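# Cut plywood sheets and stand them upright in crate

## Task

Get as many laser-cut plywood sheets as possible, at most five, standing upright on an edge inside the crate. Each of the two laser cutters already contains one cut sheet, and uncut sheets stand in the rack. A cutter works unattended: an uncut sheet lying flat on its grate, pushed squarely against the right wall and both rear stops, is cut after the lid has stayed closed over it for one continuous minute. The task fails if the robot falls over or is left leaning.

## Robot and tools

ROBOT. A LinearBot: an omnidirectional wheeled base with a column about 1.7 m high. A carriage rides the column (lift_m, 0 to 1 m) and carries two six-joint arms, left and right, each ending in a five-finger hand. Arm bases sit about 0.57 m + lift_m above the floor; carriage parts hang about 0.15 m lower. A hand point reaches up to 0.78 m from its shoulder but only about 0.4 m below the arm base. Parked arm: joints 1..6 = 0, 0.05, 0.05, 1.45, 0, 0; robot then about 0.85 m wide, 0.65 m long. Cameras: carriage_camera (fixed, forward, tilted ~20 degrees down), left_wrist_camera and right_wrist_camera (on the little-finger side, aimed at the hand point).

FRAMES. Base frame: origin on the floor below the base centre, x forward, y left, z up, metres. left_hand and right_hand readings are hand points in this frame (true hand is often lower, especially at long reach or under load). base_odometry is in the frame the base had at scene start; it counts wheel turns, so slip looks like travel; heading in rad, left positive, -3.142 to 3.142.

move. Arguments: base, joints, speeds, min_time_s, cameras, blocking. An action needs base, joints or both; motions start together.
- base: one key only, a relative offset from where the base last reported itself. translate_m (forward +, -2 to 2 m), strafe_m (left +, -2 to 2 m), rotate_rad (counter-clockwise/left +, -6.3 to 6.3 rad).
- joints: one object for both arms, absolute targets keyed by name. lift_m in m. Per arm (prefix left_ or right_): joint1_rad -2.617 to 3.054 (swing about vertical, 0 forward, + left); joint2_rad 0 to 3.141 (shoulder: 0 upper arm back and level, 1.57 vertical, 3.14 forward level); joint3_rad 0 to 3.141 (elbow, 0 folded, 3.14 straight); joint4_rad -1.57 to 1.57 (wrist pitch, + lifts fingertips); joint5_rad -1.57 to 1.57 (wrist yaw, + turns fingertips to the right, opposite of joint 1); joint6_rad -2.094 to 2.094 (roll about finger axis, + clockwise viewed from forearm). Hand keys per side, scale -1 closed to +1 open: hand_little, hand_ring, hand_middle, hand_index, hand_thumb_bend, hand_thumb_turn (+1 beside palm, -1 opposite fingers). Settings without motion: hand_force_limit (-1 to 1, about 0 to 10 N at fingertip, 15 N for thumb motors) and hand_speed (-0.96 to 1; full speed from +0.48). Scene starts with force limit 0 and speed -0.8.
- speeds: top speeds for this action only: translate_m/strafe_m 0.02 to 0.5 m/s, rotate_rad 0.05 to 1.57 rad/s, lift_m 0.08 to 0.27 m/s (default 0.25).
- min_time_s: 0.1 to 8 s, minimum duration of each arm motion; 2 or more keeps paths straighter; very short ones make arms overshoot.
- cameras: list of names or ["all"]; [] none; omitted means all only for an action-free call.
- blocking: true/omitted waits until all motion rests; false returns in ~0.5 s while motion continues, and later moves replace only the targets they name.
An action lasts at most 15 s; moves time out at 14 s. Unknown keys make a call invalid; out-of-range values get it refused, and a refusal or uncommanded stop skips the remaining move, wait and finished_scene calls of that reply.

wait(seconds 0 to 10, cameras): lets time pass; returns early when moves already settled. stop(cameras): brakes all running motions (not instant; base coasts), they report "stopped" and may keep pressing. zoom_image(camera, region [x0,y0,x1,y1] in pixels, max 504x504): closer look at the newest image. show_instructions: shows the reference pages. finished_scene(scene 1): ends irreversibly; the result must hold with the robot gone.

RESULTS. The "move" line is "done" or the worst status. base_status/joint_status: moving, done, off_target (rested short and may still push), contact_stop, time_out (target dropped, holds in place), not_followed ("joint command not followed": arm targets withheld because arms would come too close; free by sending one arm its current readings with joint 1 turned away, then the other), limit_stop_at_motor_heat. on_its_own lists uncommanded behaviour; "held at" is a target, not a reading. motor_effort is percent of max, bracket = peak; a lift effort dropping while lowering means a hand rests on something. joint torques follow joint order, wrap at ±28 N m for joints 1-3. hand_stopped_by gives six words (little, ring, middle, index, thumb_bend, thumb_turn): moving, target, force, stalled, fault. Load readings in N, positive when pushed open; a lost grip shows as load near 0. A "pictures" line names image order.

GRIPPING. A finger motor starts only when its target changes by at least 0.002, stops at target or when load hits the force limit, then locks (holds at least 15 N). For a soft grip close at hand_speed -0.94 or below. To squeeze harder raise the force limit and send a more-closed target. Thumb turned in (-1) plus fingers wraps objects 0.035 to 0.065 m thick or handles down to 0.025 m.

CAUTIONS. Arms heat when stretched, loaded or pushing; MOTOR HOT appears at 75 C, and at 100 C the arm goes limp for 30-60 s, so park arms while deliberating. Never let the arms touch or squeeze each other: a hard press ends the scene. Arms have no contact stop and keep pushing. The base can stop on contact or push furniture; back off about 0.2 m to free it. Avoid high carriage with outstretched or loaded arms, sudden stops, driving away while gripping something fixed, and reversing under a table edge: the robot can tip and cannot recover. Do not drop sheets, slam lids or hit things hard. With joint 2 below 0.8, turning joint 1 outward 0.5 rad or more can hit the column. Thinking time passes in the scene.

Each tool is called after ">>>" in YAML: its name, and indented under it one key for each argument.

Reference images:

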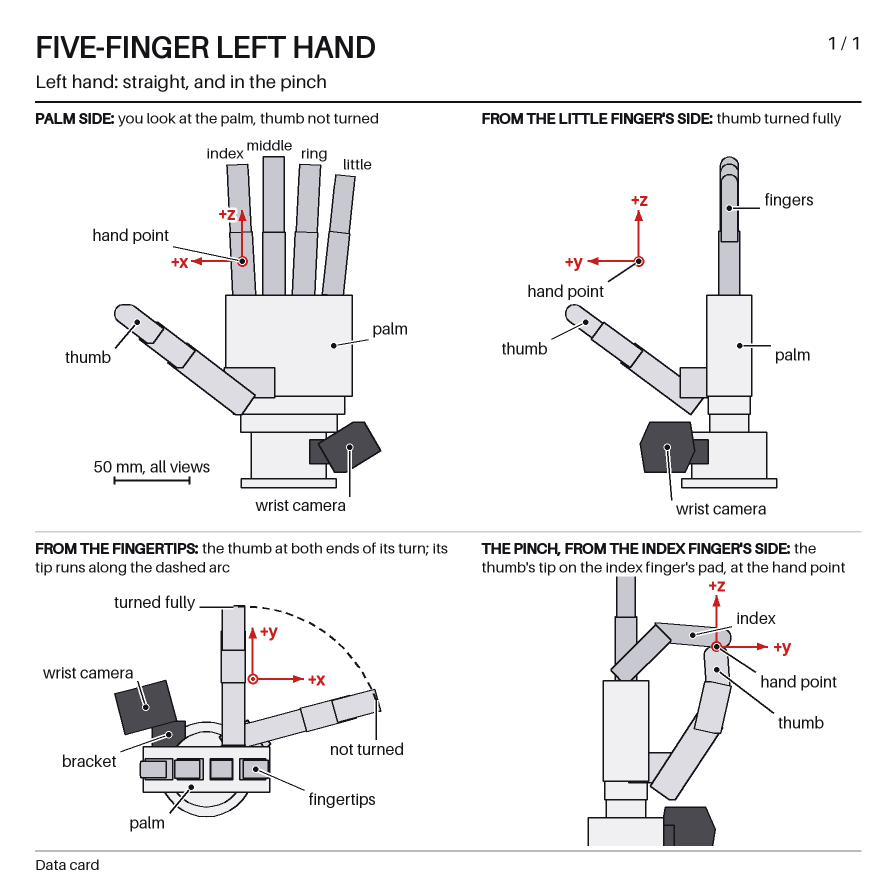

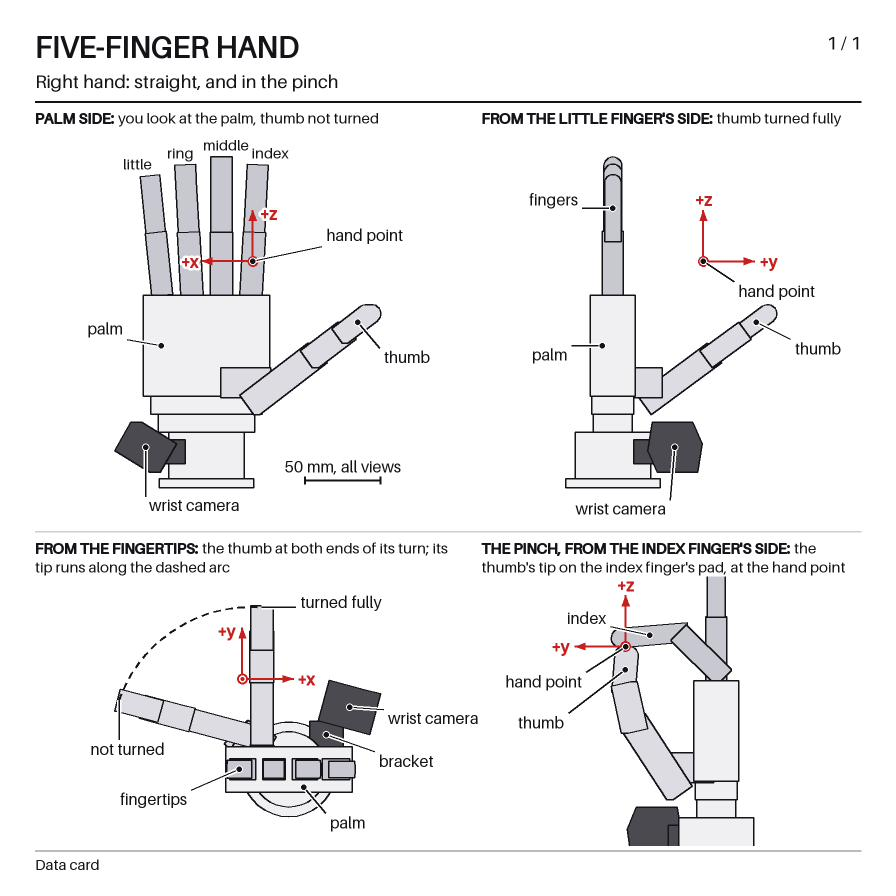

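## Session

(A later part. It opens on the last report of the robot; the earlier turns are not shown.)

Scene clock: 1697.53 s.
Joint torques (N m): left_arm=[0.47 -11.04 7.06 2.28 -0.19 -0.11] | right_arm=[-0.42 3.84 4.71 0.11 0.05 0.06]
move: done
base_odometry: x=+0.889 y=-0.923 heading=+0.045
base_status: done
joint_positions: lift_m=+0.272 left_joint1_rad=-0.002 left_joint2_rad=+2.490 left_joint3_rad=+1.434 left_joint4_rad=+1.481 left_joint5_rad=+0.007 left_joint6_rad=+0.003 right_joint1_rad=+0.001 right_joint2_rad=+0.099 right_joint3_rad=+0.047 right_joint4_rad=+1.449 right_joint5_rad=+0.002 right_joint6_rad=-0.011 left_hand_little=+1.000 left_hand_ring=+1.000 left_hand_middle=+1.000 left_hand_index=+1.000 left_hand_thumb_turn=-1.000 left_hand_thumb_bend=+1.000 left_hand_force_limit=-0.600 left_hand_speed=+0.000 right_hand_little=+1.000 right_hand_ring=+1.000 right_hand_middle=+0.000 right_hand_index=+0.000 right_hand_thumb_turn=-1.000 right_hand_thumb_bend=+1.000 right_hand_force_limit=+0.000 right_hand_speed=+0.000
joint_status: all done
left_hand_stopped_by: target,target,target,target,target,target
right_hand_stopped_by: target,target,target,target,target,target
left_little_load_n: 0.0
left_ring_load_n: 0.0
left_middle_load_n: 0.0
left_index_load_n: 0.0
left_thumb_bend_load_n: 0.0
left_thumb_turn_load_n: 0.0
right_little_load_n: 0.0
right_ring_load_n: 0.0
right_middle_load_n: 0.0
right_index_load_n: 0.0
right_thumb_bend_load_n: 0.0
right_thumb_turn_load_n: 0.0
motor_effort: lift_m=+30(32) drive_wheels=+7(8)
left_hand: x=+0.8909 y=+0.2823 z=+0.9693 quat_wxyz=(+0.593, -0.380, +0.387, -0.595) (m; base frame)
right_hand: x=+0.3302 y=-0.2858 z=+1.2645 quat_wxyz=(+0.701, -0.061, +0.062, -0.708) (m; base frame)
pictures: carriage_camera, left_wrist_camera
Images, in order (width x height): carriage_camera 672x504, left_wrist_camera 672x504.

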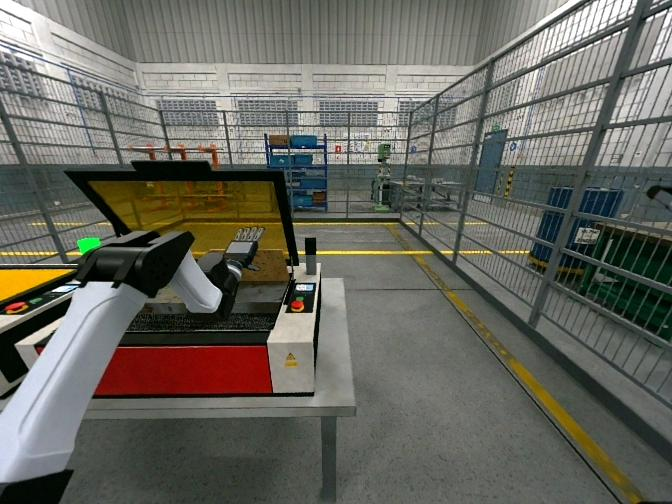

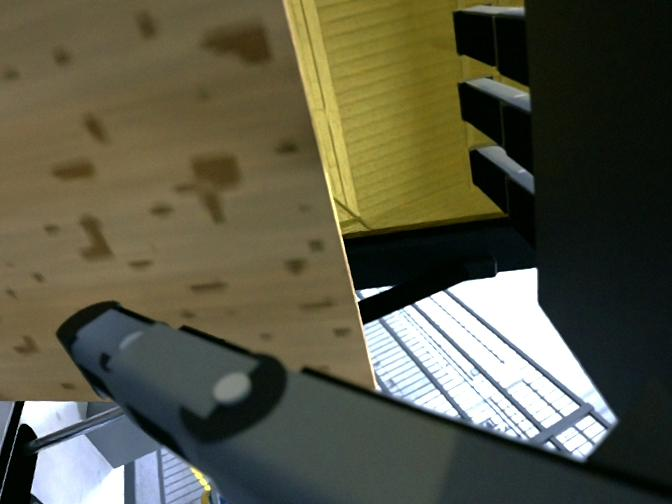

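>>> move:
  joints: {"lift_m": 0.282}

>>> move:
  base: {"translate_m": 0.027}
  speeds: {"translate_m": 0.05}
  cameras: ["carriage_camera", "left_wrist_camera"]

>>> zoom_image:
  camera: "carriage_camera"
  region: [160, 220, 340, 340]

Scene clock: 1701.90 s.
Joint torques (N m): left_arm=[0.49 -11.07 6.79 2.2 -0.19 -0.11] | right_arm=[-0.42 3.85 4.72 0.12 0.05 0.06]
move: done
base_odometry: x=+0.889 y=-0.923 heading=+0.045
base_status: not commanded
joint_positions: lift_m=+0.282 left_joint1_rad=-0.002 left_joint2_rad=+2.492 left_joint3_rad=+1.438 left_joint4_rad=+1.487 left_joint5_rad=+0.007 left_joint6_rad=+0.003 right_joint1_rad=+0.001 right_joint2_rad=+0.099 right_joint3_rad=+0.047 right_joint4_rad=+1.449 right_joint5_rad=+0.002 right_joint6_rad=-0.011 left_hand_little=+1.000 left_hand_ring=+1.000 left_hand_middle=+1.000 left_hand_index=+1.000 left_hand_thumb_turn=-1.000 left_hand_thumb_bend=+1.000 left_hand_force_limit=-0.600 left_hand_speed=+0.000 right_hand_little=+1.000 right_hand_ring=+1.000 right_hand_middle=+0.000 right_hand_index=+0.000 right_hand_thumb_turn=-1.000 right_hand_thumb_bend=+1.000 right_hand_force_limit=+0.000 right_hand_speed=+0.000
joint_status: all done
left_hand_stopped_by: target,target,target,target,target,target
right_hand_stopped_by: target,target,target,target,target,target
left_little_load_n: 0.0
left_ring_load_n: 0.0
left_middle_load_n: 0.0
left_index_load_n: 0.0
left_thumb_bend_load_n: 0.0
left_thumb_turn_load_n: 0.0
right_little_load_n: 0.0
right_ring_load_n: 0.0
right_middle_load_n: 0.0
right_index_load_n: 0.0
right_thumb_bend_load_n: 0.0
right_thumb_turn_load_n: 0.0
motor_effort: lift_m=+35(44) drive_wheels=+6(8)
left_hand: x=+0.8911 y=+0.2823 z=+0.9809 quat_wxyz=(+0.595, -0.378, +0.384, -0.597) (m; base frame)
right_hand: x=+0.3302 y=-0.2858 z=+1.2740 quat_wxyz=(+0.701, -0.061, +0.062, -0.708) (m; base frame)
pictures: none

Scene clock: 1702.97 s.
Joint torques (N m): left_arm=[0.46 -11.03 6.78 2.23 -0.19 -0.11] | right_arm=[-0.42 3.81 4.71 0.11 0.05 0.06]
move: done
base_odometry: x=+0.916 y=-0.922 heading=+0.045
base_status: done
joint_positions: lift_m=+0.282 left_joint1_rad=-0.002 left_joint2_rad=+2.492 left_joint3_rad=+1.438 left_joint4_rad=+1.486 left_joint5_rad=+0.007 left_joint6_rad=+0.003 right_joint1_rad=+0.001 right_joint2_rad=+0.099 right_joint3_rad=+0.047 right_joint4_rad=+1.449 right_joint5_rad=+0.002 right_joint6_rad=-0.011 left_hand_little=+1.000 left_hand_ring=+1.000 left_hand_middle=+1.000 left_hand_index=+1.000 left_hand_thumb_turn=-1.000 left_hand_thumb_bend=+1.000 left_hand_force_limit=-0.600 left_hand_speed=+0.000 right_hand_little=+1.000 right_hand_ring=+1.000 right_hand_middle=+0.000 right_hand_index=+0.000 right_hand_thumb_turn=-1.000 right_hand_thumb_bend=+1.000 right_hand_force_limit=+0.000 right_hand_speed=+0.000
joint_status: not commanded
left_hand_stopped_by: target,target,target,target,target,target
right_hand_stopped_by: target,target,target,target,target,target
left_little_load_n: 0.0
left_ring_load_n: 0.0
left_middle_load_n: 0.0
left_index_load_n: 0.0
left_thumb_bend_load_n: 0.0
left_thumb_turn_load_n: 0.0
right_little_load_n: 0.0
right_ring_load_n: 0.0
right_middle_load_n: 0.0
right_index_load_n: 0.0
right_thumb_bend_load_n: 0.0
right_thumb_turn_load_n: 0.0
motor_effort: lift_m=+35(36) drive_wheels=-2(12)
left_hand: x=+0.8912 y=+0.2823 z=+0.9806 quat_wxyz=(+0.594, -0.378, +0.385, -0.596) (m; base frame)
right_hand: x=+0.3303 y=-0.2858 z=+1.2740 quat_wxyz=(+0.701, -0.061, +0.062, -0.708) (m; base frame)
pictures: carriage_camera, left_wrist_camera
Images, in order (width x height): carriage_camera 672x504, left_wrist_camera 672x504.

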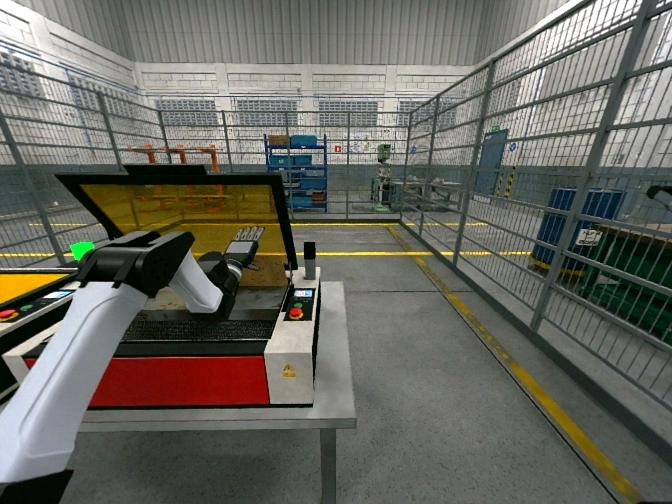

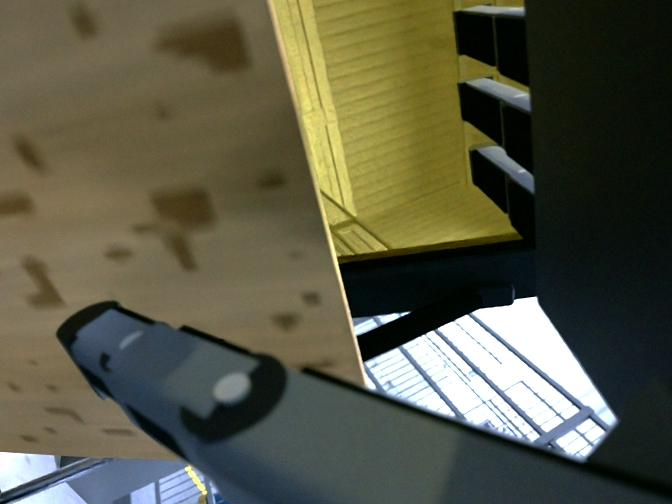

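Scaled by 2.800 from the camera's 672x504 image, which has a finer 960x720 frame.

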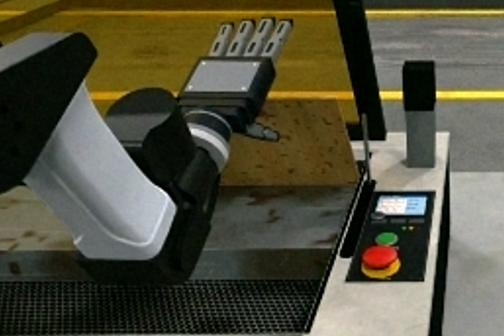

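>>> move:
  joints: {"left_hand_index": 0.0, "left_hand_middle": 0.0, "left_hand_thumb_bend": 0.0}
  cameras: ["carriage_camera", "left_wrist_camera"]

>>> zoom_image:
  camera: "carriage_camera"
  region: [200, 220, 320, 320]

Scene clock: 1708.40 s.
Joint torques (N m): left_arm=[0.47 -11.11 6.78 2.21 -0.19 -0.11] | right_arm=[-0.42 3.85 4.71 0.12 0.05 0.06]
move: done
base_odometry: x=+0.916 y=-0.922 heading=+0.045
base_status: not commanded
joint_positions: lift_m=+0.282 left_joint1_rad=-0.002 left_joint2_rad=+2.492 left_joint3_rad=+1.438 left_joint4_rad=+1.486 left_joint5_rad=+0.007 left_joint6_rad=+0.003 right_joint1_rad=+0.001 right_joint2_rad=+0.099 right_joint3_rad=+0.047 right_joint4_rad=+1.449 right_joint5_rad=+0.002 right_joint6_rad=-0.011 left_hand_little=+1.000 left_hand_ring=+1.000 left_hand_middle=+0.000 left_hand_index=+0.000 left_hand_thumb_turn=-1.000 left_hand_thumb_bend=+0.000 left_hand_force_limit=-0.600 left_hand_speed=+0.000 right_hand_little=+1.000 right_hand_ring=+1.000 right_hand_middle=+0.000 right_hand_index=+0.000 right_hand_thumb_turn=-1.000 right_hand_thumb_bend=+1.000 right_hand_force_limit=+0.000 right_hand_speed=+0.000
joint_status: all done
left_hand_stopped_by: target,target,target,target,target,target
right_hand_stopped_by: target,target,target,target,target,target
left_little_load_n: 0.0
left_ring_load_n: 0.0
left_middle_load_n: 0.0
left_index_load_n: 0.0
left_thumb_bend_load_n: 0.0
left_thumb_turn_load_n: 0.0
right_little_load_n: 0.0
right_ring_load_n: 0.0
right_middle_load_n: 0.0
right_index_load_n: 0.0
right_thumb_bend_load_n: 0.0
right_thumb_turn_load_n: 0.0
motor_effort: lift_m=+35(36) drive_wheels=-2(2)
left_hand: x=+0.8912 y=+0.2823 z=+0.9806 quat_wxyz=(+0.594, -0.378, +0.385, -0.596) (m; base frame)
right_hand: x=+0.3303 y=-0.2858 z=+1.2740 quat_wxyz=(+0.701, -0.061, +0.062, -0.708) (m; base frame)
pictures: carriage_camera, left_wrist_camera
Images, in order (width x height): carriage_camera 672x504, left_wrist_camera 672x504.

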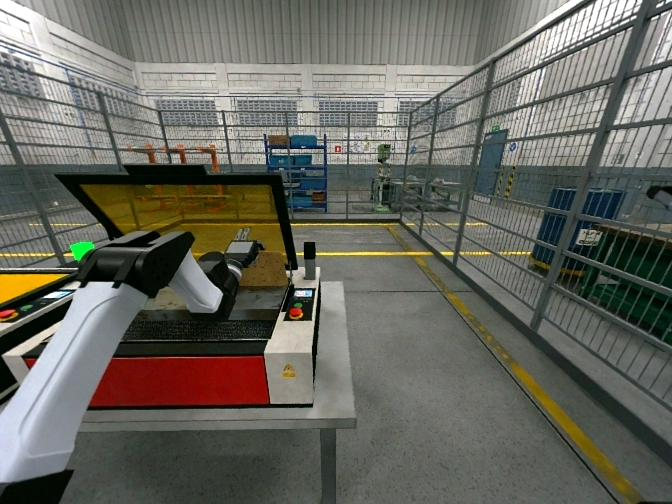

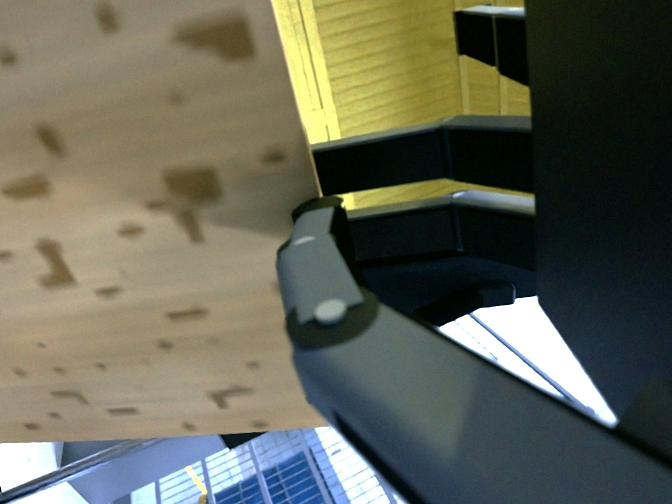

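Scaled by 4.200 from the camera's 672x504 image, which has a finer 960x720 frame.

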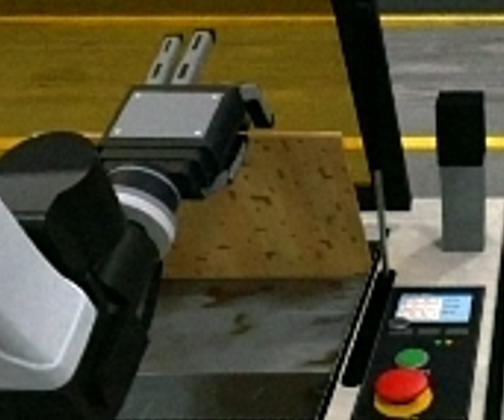

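>>> move:
  base: {"translate_m": 0.008}
  joints: {"lift_m": 0.268}
  speeds: {"translate_m": 0.03}
  cameras: ["left_wrist_camera"]

Scene clock: 1711.77 s.
Joint torques (N m): left_arm=[0.46 -11.36 6.65 2.3 -0.19 -0.11] | right_arm=[-0.42 3.88 4.75 0.15 0.06 0.06]
move: done
base_odometry: x=+0.924 y=-0.921 heading=+0.044
base_status: done
joint_positions: lift_m=+0.268 left_joint1_rad=-0.002 left_joint2_rad=+2.495 left_joint3_rad=+1.438 left_joint4_rad=+1.481 left_joint5_rad=+0.007 left_joint6_rad=+0.003 right_joint1_rad=+0.001 right_joint2_rad=+0.099 right_joint3_rad=+0.047 right_joint4_rad=+1.447 right_joint5_rad=+0.002 right_joint6_rad=-0.011 left_hand_little=+1.000 left_hand_ring=+1.000 left_hand_middle=+0.000 left_hand_index=+0.000 left_hand_thumb_turn=-1.000 left_hand_thumb_bend=+0.000 left_hand_force_limit=-0.600 left_hand_speed=+0.000 right_hand_little=+1.000 right_hand_ring=+1.000 right_hand_middle=+0.000 right_hand_index=+0.000 right_hand_thumb_turn=-1.000 right_hand_thumb_bend=+1.000 right_hand_force_limit=+0.000 right_hand_speed=+0.000
joint_status: all done
left_hand_stopped_by: target,target,target,target,target,target
right_hand_stopped_by: target,target,target,target,target,target
left_little_load_n: 0.0
left_ring_load_n: 0.0
left_middle_load_n: 0.0
left_index_load_n: 0.0
left_thumb_bend_load_n: 0.5
left_thumb_turn_load_n: 0.0
right_little_load_n: 0.0
right_ring_load_n: 0.0
right_middle_load_n: 0.0
right_index_load_n: 0.0
right_thumb_bend_load_n: 0.0
right_thumb_turn_load_n: 0.0
motor_effort: lift_m=+30(31) drive_wheels=-2(12)
left_hand: x=+0.8915 y=+0.2823 z=+0.9638 quat_wxyz=(+0.593, -0.381, +0.387, -0.595) (m; base frame)
right_hand: x=+0.3307 y=-0.2858 z=+1.2603 quat_wxyz=(+0.701, -0.062, +0.062, -0.708) (m; base frame)
pictures: left_wrist_camera
Images, in order (width x height): left_wrist_camera 672x504.

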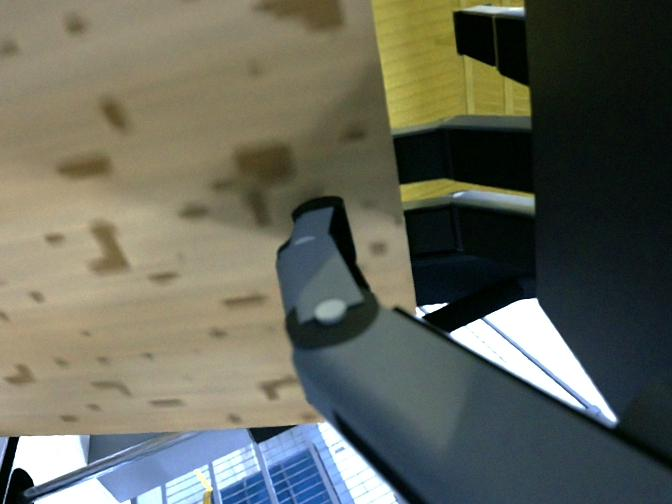

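>>> move:
  joints: {"left_hand_speed": -0.85, "left_hand_force_limit": 0.2, "left_hand_index": -0.6, "left_hand_middle": -0.6}

>>> move:
  joints: {"left_hand_speed": -0.75, "left_hand_force_limit": 1.0, "left_hand_index": -0.5, "left_hand_middle": -0.5, "left_hand_thumb_bend": -0.1}
  cameras: ["carriage_camera", "left_wrist_camera"]

Scene clock: 1716.07 s.
Joint torques (N m): left_arm=[0.47 -11.38 6.78 2.27 -0.11 -0.11] | right_arm=[-0.42 3.84 4.72 0.14 0.05 0.06]
move: off_target
base_odometry: x=+0.924 y=-0.921 heading=+0.044
base_status: not commanded
joint_positions: lift_m=+0.268 left_joint1_rad=-0.002 left_joint2_rad=+2.495 left_joint3_rad=+1.438 left_joint4_rad=+1.482 left_joint5_rad=+0.000 left_joint6_rad=+0.003 right_joint1_rad=+0.001 right_joint2_rad=+0.099 right_joint3_rad=+0.047 right_joint4_rad=+1.447 right_joint5_rad=+0.002 right_joint6_rad=-0.011 left_hand_little=+1.000 left_hand_ring=+1.000 left_hand_middle=-0.176 left_hand_index=-0.162 left_hand_thumb_turn=-1.000 left_hand_thumb_bend=+0.001 left_hand_force_limit=+0.200 left_hand_speed=-0.850 right_hand_little=+1.000 right_hand_ring=+1.000 right_hand_middle=+0.000 right_hand_index=+0.000 right_hand_thumb_turn=-1.000 right_hand_thumb_bend=+1.000 right_hand_force_limit=+0.000 right_hand_speed=+0.000
joint_status: left_hand_middle off_target (ended at -0.176, target -0.600); left_hand_index off_target (ended at -0.162, target -0.600); the others done
left_hand_stopped_by: target,target,force,force,target,target
right_hand_stopped_by: target,target,target,target,target,target
left_little_load_n: 0.0
left_ring_load_n: 0.0
left_middle_load_n: 9.0
left_index_load_n: 6.0
left_thumb_bend_load_n: 2.0
left_thumb_turn_load_n: -0.5
right_little_load_n: 0.0
right_ring_load_n: 0.0
right_middle_load_n: 0.0
right_index_load_n: 0.0
right_thumb_bend_load_n: 0.0
right_thumb_turn_load_n: 0.0
motor_effort: lift_m=+30(30) drive_wheels=+5(5)
left_hand: x=+0.8917 y=+0.2837 z=+0.9642 quat_wxyz=(+0.594, -0.382, +0.385, -0.594) (m; base frame)
right_hand: x=+0.3307 y=-0.2858 z=+1.2603 quat_wxyz=(+0.701, -0.062, +0.062, -0.708) (m; base frame)
pictures: none

Scene clock: 1716.60 s.
Joint torques (N m): left_arm=[0.47 -11.38 6.78 2.26 -0.07 -0.09] | right_arm=[-0.42 3.84 4.71 0.14 0.05 0.06]
move: off_target
base_odometry: x=+0.924 y=-0.921 heading=+0.044
base_status: not commanded
joint_positions: lift_m=+0.268 left_joint1_rad=-0.002 left_joint2_rad=+2.495 left_joint3_rad=+1.438 left_joint4_rad=+1.482 left_joint5_rad=-0.004 left_joint6_rad=+0.001 right_joint1_rad=+0.001 right_joint2_rad=+0.099 right_joint3_rad=+0.047 right_joint4_rad=+1.447 right_joint5_rad=+0.002 right_joint6_rad=-0.011 left_hand_little=+1.000 left_hand_ring=+1.000 left_hand_middle=-0.181 left_hand_index=-0.174 left_hand_thumb_turn=-1.000 left_hand_thumb_bend=-0.039 left_hand_force_limit=+1.000 left_hand_speed=-0.750 right_hand_little=+1.000 right_hand_ring=+1.000 right_hand_middle=+0.000 right_hand_index=+0.000 right_hand_thumb_turn=-1.000 right_hand_thumb_bend=+1.000 right_hand_force_limit=+0.000 right_hand_speed=+0.000
joint_status: left_hand_middle off_target (ended at -0.181, target -0.500); left_hand_index off_target (ended at -0.174, target -0.500); left_hand_thumb_bend off_target (ended at -0.039, target -0.100); the others done
left_hand_stopped_by: target,target,force,force,force,target
right_hand_stopped_by: target,target,target,target,target,target
left_little_load_n: 0.0
left_ring_load_n: 0.0
left_middle_load_n: 12.0
left_index_load_n: 11.5
left_thumb_bend_load_n: 15.5
left_thumb_turn_load_n: 0.5
right_little_load_n: 0.0
right_ring_load_n: 0.0
right_middle_load_n: 0.0
right_index_load_n: 0.0
right_thumb_bend_load_n: 0.0
right_thumb_turn_load_n: 0.5
motor_effort: lift_m=+30(30) drive_wheels=+5(5)
left_hand: x=+0.8918 y=+0.2844 z=+0.9644 quat_wxyz=(+0.595, -0.384, +0.383, -0.594) (m; base frame)
right_hand: x=+0.3307 y=-0.2858 z=+1.2603 quat_wxyz=(+0.701, -0.062, +0.062, -0.708) (m; base frame)
pictures: carriage_camera, left_wrist_camera
Images, in order (width x height): carriage_camera 672x504, left_wrist_camera 672x504.

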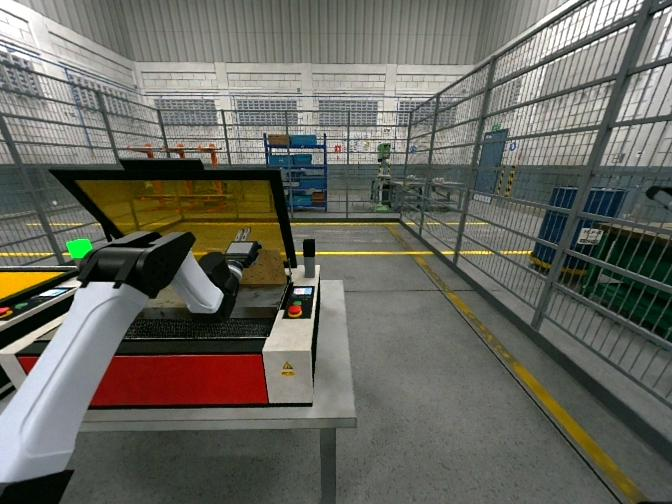

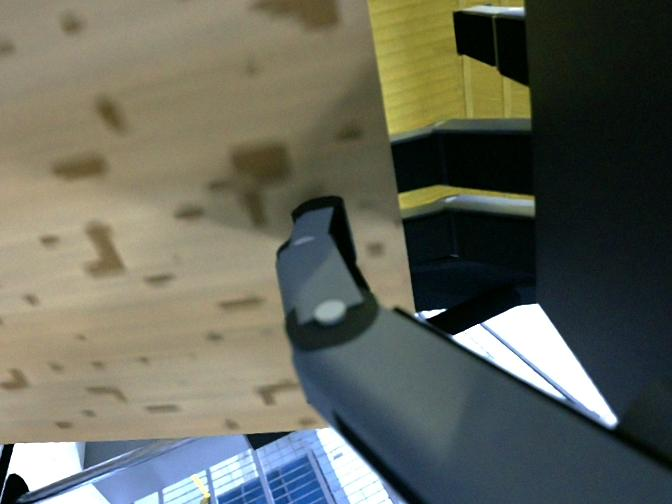

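>>> move:
  base: {"translate_m": -0.03}
  joints: {"lift_m": 0.33}
  speeds: {"translate_m": 0.04, "lift_m": 0.08}

>>> move:
  base: {"translate_m": -0.08}
  joints: {"lift_m": 0.43}
  speeds: {"translate_m": 0.08, "lift_m": 0.1}
  cameras: ["carriage_camera"]

Scene clock: 1720.97 s.
Joint torques (N m): left_arm=[0.28 -11.43 6.79 2.47 -0.05 -0.1] | right_arm=[-0.42 3.86 4.78 0.14 0.05 0.06]
move: done
base_odometry: x=+0.894 y=-0.923 heading=+0.045
base_status: done
joint_positions: lift_m=+0.330 left_joint1_rad=+0.000 left_joint2_rad=+2.495 left_joint3_rad=+1.438 left_joint4_rad=+1.466 left_joint5_rad=-0.006 left_joint6_rad=+0.000 right_joint1_rad=+0.001 right_joint2_rad=+0.099 right_joint3_rad=+0.047 right_joint4_rad=+1.449 right_joint5_rad=+0.002 right_joint6_rad=-0.011 left_hand_little=+1.000 left_hand_ring=+1.000 left_hand_middle=-0.181 left_hand_index=-0.174 left_hand_thumb_turn=-1.000 left_hand_thumb_bend=-0.039 left_hand_force_limit=+1.000 left_hand_speed=-0.750 right_hand_little=+1.000 right_hand_ring=+1.000 right_hand_middle=+0.000 right_hand_index=+0.000 right_hand_thumb_turn=-1.000 right_hand_thumb_bend=+1.000 right_hand_force_limit=+0.000 right_hand_speed=+0.000
joint_status: all done
left_hand_stopped_by: target,target,force,force,force,target
right_hand_stopped_by: target,target,target,target,target,target
left_little_load_n: 0.0
left_ring_load_n: -0.5
left_middle_load_n: 8.0
left_index_load_n: 5.0
left_thumb_bend_load_n: 8.0
left_thumb_turn_load_n: -0.5
right_little_load_n: 0.0
right_ring_load_n: 0.0
right_middle_load_n: 0.0
right_index_load_n: -0.5
right_thumb_bend_load_n: 0.0
right_thumb_turn_load_n: 0.0
motor_effort: lift_m=+36(43) drive_wheels=-3(11)
left_hand: x=+0.8927 y=+0.2860 z=+1.0214 quat_wxyz=(+0.592, -0.390, +0.386, -0.590) (m; base frame)
right_hand: x=+0.3304 y=-0.2858 z=+1.3218 quat_wxyz=(+0.701, -0.061, +0.062, -0.708) (m; base frame)
pictures: none

Scene clock: 1722.70 s.
Joint torques (N m): left_arm=[0.32 -11.54 6.69 2.68 -0.05 -0.08] | right_arm=[-0.42 3.79 4.71 0.11 0.05 0.06]
move: done
base_odometry: x=+0.814 y=-0.926 heading=+0.045
base_status: done
joint_positions: lift_m=+0.430 left_joint1_rad=+0.000 left_joint2_rad=+2.496 left_joint3_rad=+1.438 left_joint4_rad=+1.449 left_joint5_rad=-0.006 left_joint6_rad=+0.000 right_joint1_rad=+0.001 right_joint2_rad=+0.099 right_joint3_rad=+0.047 right_joint4_rad=+1.449 right_joint5_rad=+0.002 right_joint6_rad=-0.011 left_hand_little=+1.000 left_hand_ring=+1.000 left_hand_middle=-0.181 left_hand_index=-0.174 left_hand_thumb_turn=-1.000 left_hand_thumb_bend=-0.039 left_hand_force_limit=+1.000 left_hand_speed=-0.750 right_hand_little=+1.000 right_hand_ring=+1.000 right_hand_middle=+0.000 right_hand_index=+0.000 right_hand_thumb_turn=-1.000 right_hand_thumb_bend=+1.000 right_hand_force_limit=+0.000 right_hand_speed=+0.000
joint_status: all done
left_hand_stopped_by: target,target,force,force,force,target
right_hand_stopped_by: target,target,target,target,target,target
left_little_load_n: 0.0
left_ring_load_n: 0.0
left_middle_load_n: 8.0
left_index_load_n: 5.0
left_thumb_bend_load_n: 8.0
left_thumb_turn_load_n: -0.5
right_little_load_n: 0.0
right_ring_load_n: 0.0
right_middle_load_n: 0.0
right_index_load_n: 0.0
right_thumb_bend_load_n: 0.0
right_thumb_turn_load_n: -0.5
motor_effort: lift_m=+36(43) drive_wheels=+2(8)
left_hand: x=+0.8936 y=+0.2860 z=+1.1165 quat_wxyz=(+0.589, -0.395, +0.392, -0.586) (m; base frame)
right_hand: x=+0.3302 y=-0.2858 z=+1.4220 quat_wxyz=(+0.701, -0.061, +0.062, -0.708) (m; base frame)
pictures: carriage_camera
Images, in order (width x height): carriage_camera 672x504.

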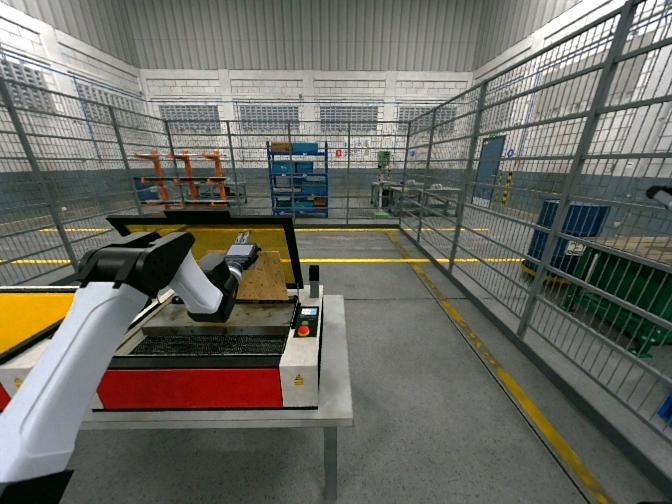

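>>> move:
  base: {"translate_m": -0.5}
  joints: {"lift_m": 0.48, "left_hand_index": -0.6, "left_hand_middle": -0.6, "left_hand_thumb_bend": -0.2}
  speeds: {"translate_m": 0.3}

>>> move:
  base: {"rotate_rad": 1.589}
  speeds: {"rotate_rad": 0.6}

>>> move:
  base: {"translate_m": 0.95}
  speeds: {"translate_m": 0.35}

>>> move:
  base: {"strafe_m": -0.7}
  speeds: {"strafe_m": 0.3}
  cameras: ["carriage_camera"]

Scene clock: 1737.00 s.
Joint torques (N m): left_arm=[0.32 -11.66 6.72 2.68 -0.05 -0.07] | right_arm=[-0.43 3.88 4.72 0.09 0.05 0.06]
move: off_target
base_odometry: x=+0.314 y=-0.949 heading=+0.044
base_status: done
joint_positions: lift_m=+0.480 left_joint1_rad=+0.000 left_joint2_rad=+2.500 left_joint3_rad=+1.438 left_joint4_rad=+1.450 left_joint5_rad=-0.006 left_joint6_rad=+0.000 right_joint1_rad=+0.001 right_joint2_rad=+0.099 right_joint3_rad=+0.047 right_joint4_rad=+1.449 right_joint5_rad=+0.002 right_joint6_rad=-0.011 left_hand_little=+1.000 left_hand_ring=+1.000 left_hand_middle=-0.189 left_hand_index=-0.191 left_hand_thumb_turn=-1.000 left_hand_thumb_bend=-0.053 left_hand_force_limit=+1.000 left_hand_speed=-0.750 right_hand_little=+1.000 right_hand_ring=+1.000 right_hand_middle=+0.000 right_hand_index=+0.000 right_hand_thumb_turn=-1.000 right_hand_thumb_bend=+1.000 right_hand_force_limit=+0.000 right_hand_speed=+0.000
joint_status: left_hand_middle off_target (ended at -0.189, target -0.600); left_hand_index off_target (ended at -0.191, target -0.600); left_hand_thumb_bend off_target (ended at -0.053, target -0.200); the others done
left_hand_stopped_by: target,target,force,force,force,target
right_hand_stopped_by: target,target,target,target,target,target
left_little_load_n: 0.0
left_ring_load_n: 0.0
left_middle_load_n: 11.5
left_index_load_n: 10.5
left_thumb_bend_load_n: 13.5
left_thumb_turn_load_n: 0.0
right_little_load_n: 0.0
right_ring_load_n: 0.0
right_middle_load_n: 0.0
right_index_load_n: -0.5
right_thumb_bend_load_n: 0.0
right_thumb_turn_load_n: 0.0
motor_effort: lift_m=+37(44) drive_wheels=+0(11)
left_hand: x=+0.8936 y=+0.2860 z=+1.1635 quat_wxyz=(+0.588, -0.396, +0.393, -0.586) (m; base frame)
right_hand: x=+0.3302 y=-0.2858 z=+1.4719 quat_wxyz=(+0.701, -0.061, +0.062, -0.708) (m; base frame)
pictures: none

Scene clock: 1740.70 s.
Joint torques (N m): left_arm=[-0.08 -11.9 6.78 2.68 -0.1 -0.08] | right_arm=[-0.43 3.85 4.71 0.11 0.05 0.06]
move: done
base_odometry: x=+0.314 y=-0.949 heading=+1.633
base_status: done
joint_positions: lift_m=+0.480 left_joint1_rad=+0.005 left_joint2_rad=+2.500 left_joint3_rad=+1.438 left_joint4_rad=+1.450 left_joint5_rad=-0.002 left_joint6_rad=+0.000 right_joint1_rad=+0.001 right_joint2_rad=+0.099 right_joint3_rad=+0.047 right_joint4_rad=+1.449 right_joint5_rad=+0.002 right_joint6_rad=-0.011 left_hand_little=+1.000 left_hand_ring=+1.000 left_hand_middle=-0.189 left_hand_index=-0.191 left_hand_thumb_turn=-1.000 left_hand_thumb_bend=-0.053 left_hand_force_limit=+1.000 left_hand_speed=-0.750 right_hand_little=+1.000 right_hand_ring=+1.000 right_hand_middle=+0.000 right_hand_index=+0.000 right_hand_thumb_turn=-1.000 right_hand_thumb_bend=+1.000 right_hand_force_limit=+0.000 right_hand_speed=+0.000
joint_status: not commanded
left_hand_stopped_by: target,target,force,force,force,target
right_hand_stopped_by: target,target,target,target,target,target
left_little_load_n: 0.0
left_ring_load_n: 0.0
left_middle_load_n: 11.0
left_index_load_n: 10.0
left_thumb_bend_load_n: 14.0
left_thumb_turn_load_n: -0.5
right_little_load_n: 0.0
right_ring_load_n: 0.0
right_middle_load_n: 0.0
right_index_load_n: 0.0
right_thumb_bend_load_n: 0.0
right_thumb_turn_load_n: 0.0
motor_effort: lift_m=+37(37) drive_wheels=+5(11)
left_hand: x=+0.8937 y=+0.2887 z=+1.1635 quat_wxyz=(+0.589, -0.396, +0.393, -0.585) (m; base frame)
right_hand: x=+0.3302 y=-0.2858 z=+1.4719 quat_wxyz=(+0.701, -0.061, +0.062, -0.708) (m; base frame)
pictures: none

Scene clock: 1745.10 s.
Joint torques (N m): left_arm=[-0.01 -11.88 6.78 2.66 -0.1 -0.07] | right_arm=[-0.42 3.85 4.71 0.1 0.05 0.06]
move: done
base_odometry: x=+0.254 y=-0.001 heading=+1.634
base_status: done
joint_positions: lift_m=+0.480 left_joint1_rad=+0.004 left_joint2_rad=+2.500 left_joint3_rad=+1.438 left_joint4_rad=+1.450 left_joint5_rad=-0.002 left_joint6_rad=+0.000 right_joint1_rad=+0.001 right_joint2_rad=+0.099 right_joint3_rad=+0.047 right_joint4_rad=+1.450 right_joint5_rad=+0.002 right_joint6_rad=-0.011 left_hand_little=+1.000 left_hand_ring=+1.000 left_hand_middle=-0.189 left_hand_index=-0.191 left_hand_thumb_turn=-1.000 left_hand_thumb_bend=-0.053 left_hand_force_limit=+1.000 left_hand_speed=-0.750 right_hand_little=+1.000 right_hand_ring=+1.000 right_hand_middle=+0.000 right_hand_index=+0.000 right_hand_thumb_turn=-1.000 right_hand_thumb_bend=+1.000 right_hand_force_limit=+0.000 right_hand_speed=+0.000
joint_status: not commanded
left_hand_stopped_by: target,target,force,force,force,target
right_hand_stopped_by: target,target,target,target,target,target
left_little_load_n: 0.0
left_ring_load_n: 0.0
left_middle_load_n: 11.5
left_index_load_n: 10.5
left_thumb_bend_load_n: 13.5
left_thumb_turn_load_n: -0.5
right_little_load_n: 0.0
right_ring_load_n: 0.0
right_middle_load_n: 0.0
right_index_load_n: 0.0
right_thumb_bend_load_n: 0.0
right_thumb_turn_load_n: 0.0
motor_effort: lift_m=+37(37) drive_wheels=-4(16)
left_hand: x=+0.8936 y=+0.2877 z=+1.1635 quat_wxyz=(+0.588, -0.396, +0.393, -0.585) (m; base frame)
right_hand: x=+0.3300 y=-0.2858 z=+1.4720 quat_wxyz=(+0.701, -0.061, +0.061, -0.708) (m; base frame)
pictures: none

Scene clock: 1748.93 s.
Joint torques (N m): left_arm=[0.4 -11.88 6.78 2.68 -0.09 -0.05] | right_arm=[-0.44 3.85 4.71 0.1 0.05 0.06]
move: done
base_odometry: x=+0.953 y=+0.044 heading=+1.634
base_status: done
joint_positions: lift_m=+0.480 left_joint1_rad=-0.001 left_joint2_rad=+2.500 left_joint3_rad=+1.438 left_joint4_rad=+1.449 left_joint5_rad=-0.002 left_joint6_rad=+0.000 right_joint1_rad=+0.000 right_joint2_rad=+0.099 right_joint3_rad=+0.047 right_joint4_rad=+1.450 right_joint5_rad=+0.002 right_joint6_rad=-0.011 left_hand_little=+1.000 left_hand_ring=+1.000 left_hand_middle=-0.189 left_hand_index=-0.191 left_hand_thumb_turn=-1.000 left_hand_thumb_bend=-0.053 left_hand_force_limit=+1.000 left_hand_speed=-0.750 right_hand_little=+1.000 right_hand_ring=+1.000 right_hand_middle=+0.000 right_hand_index=+0.000 right_hand_thumb_turn=-1.000 right_hand_thumb_bend=+1.000 right_hand_force_limit=+0.000 right_hand_speed=+0.000
joint_status: not commanded
left_hand_stopped_by: target,target,force,force,force,target
right_hand_stopped_by: target,target,target,target,target,target
left_little_load_n: 0.0
left_ring_load_n: 0.0
left_middle_load_n: 11.0
left_index_load_n: 10.5
left_thumb_bend_load_n: 13.5
left_thumb_turn_load_n: 0.0
right_little_load_n: 0.0
right_ring_load_n: 0.0
right_middle_load_n: 0.0
right_index_load_n: 0.0
right_thumb_bend_load_n: 0.0
right_thumb_turn_load_n: 0.0
motor_effort: lift_m=+37(37) drive_wheels=+0(10)
left_hand: x=+0.8935 y=+0.2847 z=+1.1634 quat_wxyz=(+0.587, -0.395, +0.394, -0.587) (m; base frame)
right_hand: x=+0.3300 y=-0.2858 z=+1.4720 quat_wxyz=(+0.700, -0.061, +0.061, -0.708) (m; base frame)
pictures: carriage_camera
Images, in order (width x height): carriage_camera 672x504.

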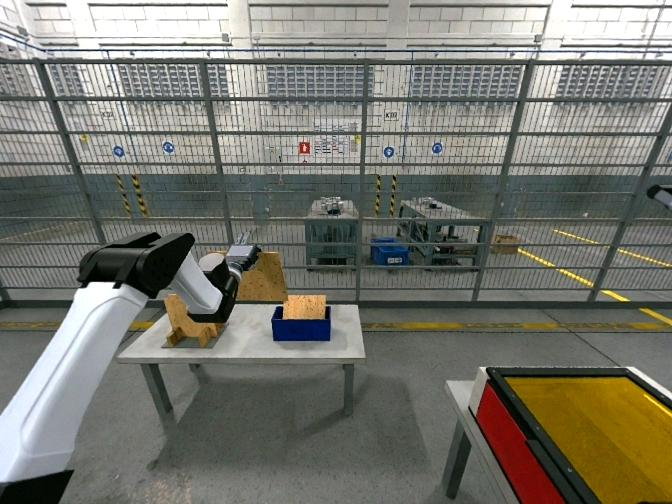

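>>> move:
  base: {"strafe_m": -0.085}
  joints: {"left_joint1_rad": -0.06, "left_joint2_rad": 2.625, "left_joint3_rad": 1.218, "left_joint4_rad": 1.157, "left_joint5_rad": -0.06, "lift_m": 0.58}
  speeds: {"strafe_m": 0.15}
  min_time_s: 2
  cameras: ["carriage_camera", "left_wrist_camera"]

>>> zoom_image:
  camera: "carriage_camera"
  region: [160, 230, 360, 370]

Scene clock: 1767.20 s.
Joint torques (N m): left_arm=[-0.05 -9.85 3.58 2.64 -0.25 -0.07] | right_arm=[-0.39 3.85 4.71 0.11 0.05 0.06]
move: done
base_odometry: x=+1.038 y=+0.050 heading=+1.634
base_status: done
joint_positions: lift_m=+0.580 left_joint1_rad=-0.055 left_joint2_rad=+2.617 left_joint3_rad=+1.224 left_joint4_rad=+1.141 left_joint5_rad=-0.048 left_joint6_rad=+0.000 right_joint1_rad=+0.001 right_joint2_rad=+0.099 right_joint3_rad=+0.047 right_joint4_rad=+1.450 right_joint5_rad=+0.002 right_joint6_rad=-0.011 left_hand_little=+1.000 left_hand_ring=+1.000 left_hand_middle=-0.189 left_hand_index=-0.191 left_hand_thumb_turn=-1.000 left_hand_thumb_bend=-0.053 left_hand_force_limit=+1.000 left_hand_speed=-0.750 right_hand_little=+1.000 right_hand_ring=+1.000 right_hand_middle=+0.000 right_hand_index=+0.000 right_hand_thumb_turn=-1.000 right_hand_thumb_bend=+1.000 right_hand_force_limit=+0.000 right_hand_speed=+0.000
joint_status: all done
left_hand_stopped_by: target,target,force,force,force,target
right_hand_stopped_by: target,target,target,target,target,target
left_little_load_n: 0.0
left_ring_load_n: 0.0
left_middle_load_n: 12.0
left_index_load_n: 10.0
left_thumb_bend_load_n: 13.5
left_thumb_turn_load_n: -0.5
right_little_load_n: 0.0
right_ring_load_n: 0.0
right_middle_load_n: 0.0
right_index_load_n: 0.0
right_thumb_bend_load_n: 0.0
right_thumb_turn_load_n: 0.0
motor_effort: lift_m=+36(43) drive_wheels=+0(11)
left_hand: x=+0.8141 y=+0.2615 z=+1.0212 quat_wxyz=(+0.435, -0.554, +0.564, -0.432) (m; base frame)
right_hand: x=+0.3300 y=-0.2857 z=+1.5720 quat_wxyz=(+0.701, -0.061, +0.061, -0.708) (m; base frame)
pictures: carriage_camera, left_wrist_camera
Images, in order (width x height): carriage_camera 672x504, left_wrist_camera 672x504.

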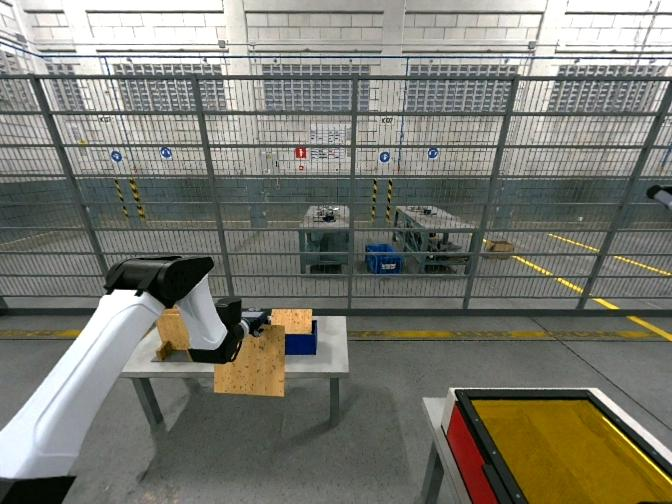

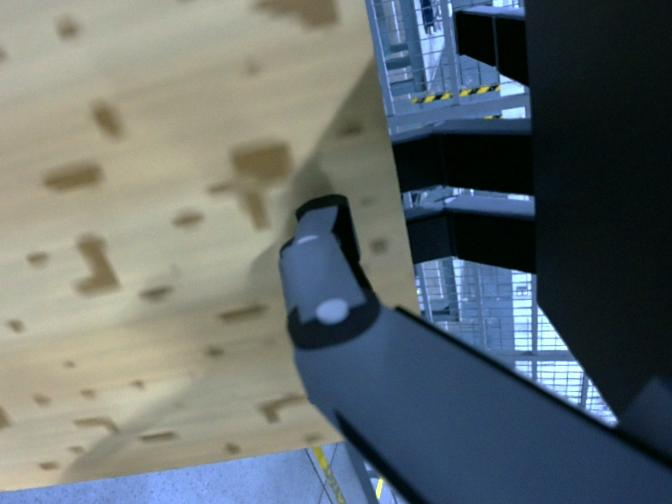

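Scaled by 2.520 from the camera's 672x504 image, which has a finer 960x720 frame.

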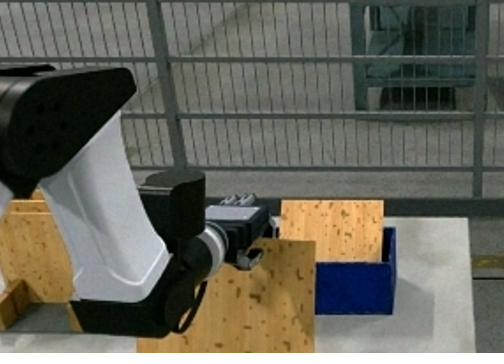

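>>> move:
  joints: {"left_joint4_rad": 1.36, "lift_m": 0.5, "left_joint6_rad": 0.03}
  min_time_s: 1
  cameras: ["carriage_camera"]

>>> zoom_image:
  camera: "carriage_camera"
  region: [200, 260, 360, 400]

Scene clock: 1776.63 s.
Joint torques (N m): left_arm=[-0.12 -11.03 4 3.15 -0.23 0.09] | right_arm=[-0.4 3.85 4.71 0.11 0.05 0.06]
move: off_target
base_odometry: x=+1.038 y=+0.050 heading=+1.634
base_status: not commanded
joint_positions: lift_m=+0.500 left_joint1_rad=-0.055 left_joint2_rad=+2.632 left_joint3_rad=+1.219 left_joint4_rad=+1.306 left_joint5_rad=-0.049 left_joint6_rad=+0.016 right_joint1_rad=+0.001 right_joint2_rad=+0.099 right_joint3_rad=+0.047 right_joint4_rad=+1.450 right_joint5_rad=+0.002 right_joint6_rad=-0.011 left_hand_little=+1.000 left_hand_ring=+1.000 left_hand_middle=-0.189 left_hand_index=-0.191 left_hand_thumb_turn=-1.000 left_hand_thumb_bend=-0.053 left_hand_force_limit=+1.000 left_hand_speed=-0.750 right_hand_little=+1.000 right_hand_ring=+1.000 right_hand_middle=+0.000 right_hand_index=+0.000 right_hand_thumb_turn=-1.000 right_hand_thumb_bend=+1.000 right_hand_force_limit=+0.000 right_hand_speed=+0.000
joint_status: left_joint4_rad off_target (ended at +1.306, target +1.360); the others done
left_hand_stopped_by: target,target,force,force,force,target
right_hand_stopped_by: target,target,target,target,target,target
left_little_load_n: 0.0
left_ring_load_n: 0.0
left_middle_load_n: 12.0
left_index_load_n: 10.0
left_thumb_bend_load_n: 13.5
left_thumb_turn_load_n: -0.5
right_little_load_n: 0.0
right_ring_load_n: -0.5
right_middle_load_n: -0.5
right_index_load_n: -0.5
right_thumb_bend_load_n: 0.0
right_thumb_turn_load_n: -0.5
motor_effort: lift_m=+30(31) drive_wheels=+3(3)
left_hand: x=+0.8269 y=+0.2619 z=+0.9729 quat_wxyz=(+0.476, -0.519, +0.533, -0.469) (m; base frame)
right_hand: x=+0.3300 y=-0.2857 z=+1.4926 quat_wxyz=(+0.701, -0.061, +0.061, -0.708) (m; base frame)
pictures: carriage_camera
Images, in order (width x height): carriage_camera 672x504.

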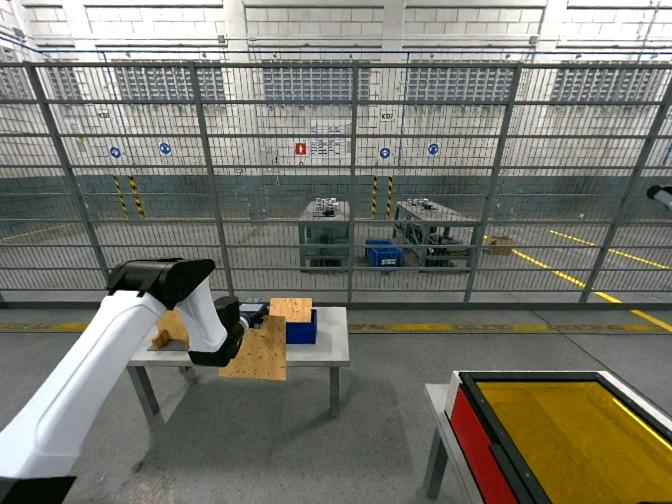

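Scaled by 3.150 from the camera's 672x504 image, which has a finer 960x720 frame.

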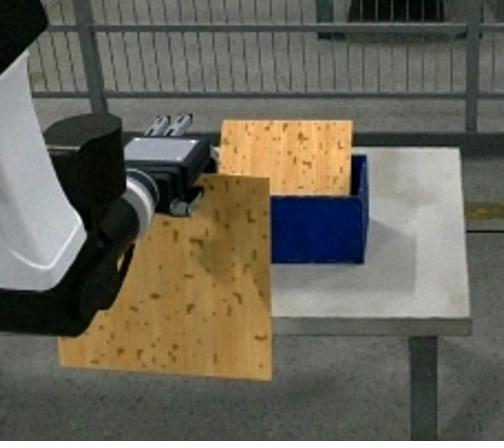

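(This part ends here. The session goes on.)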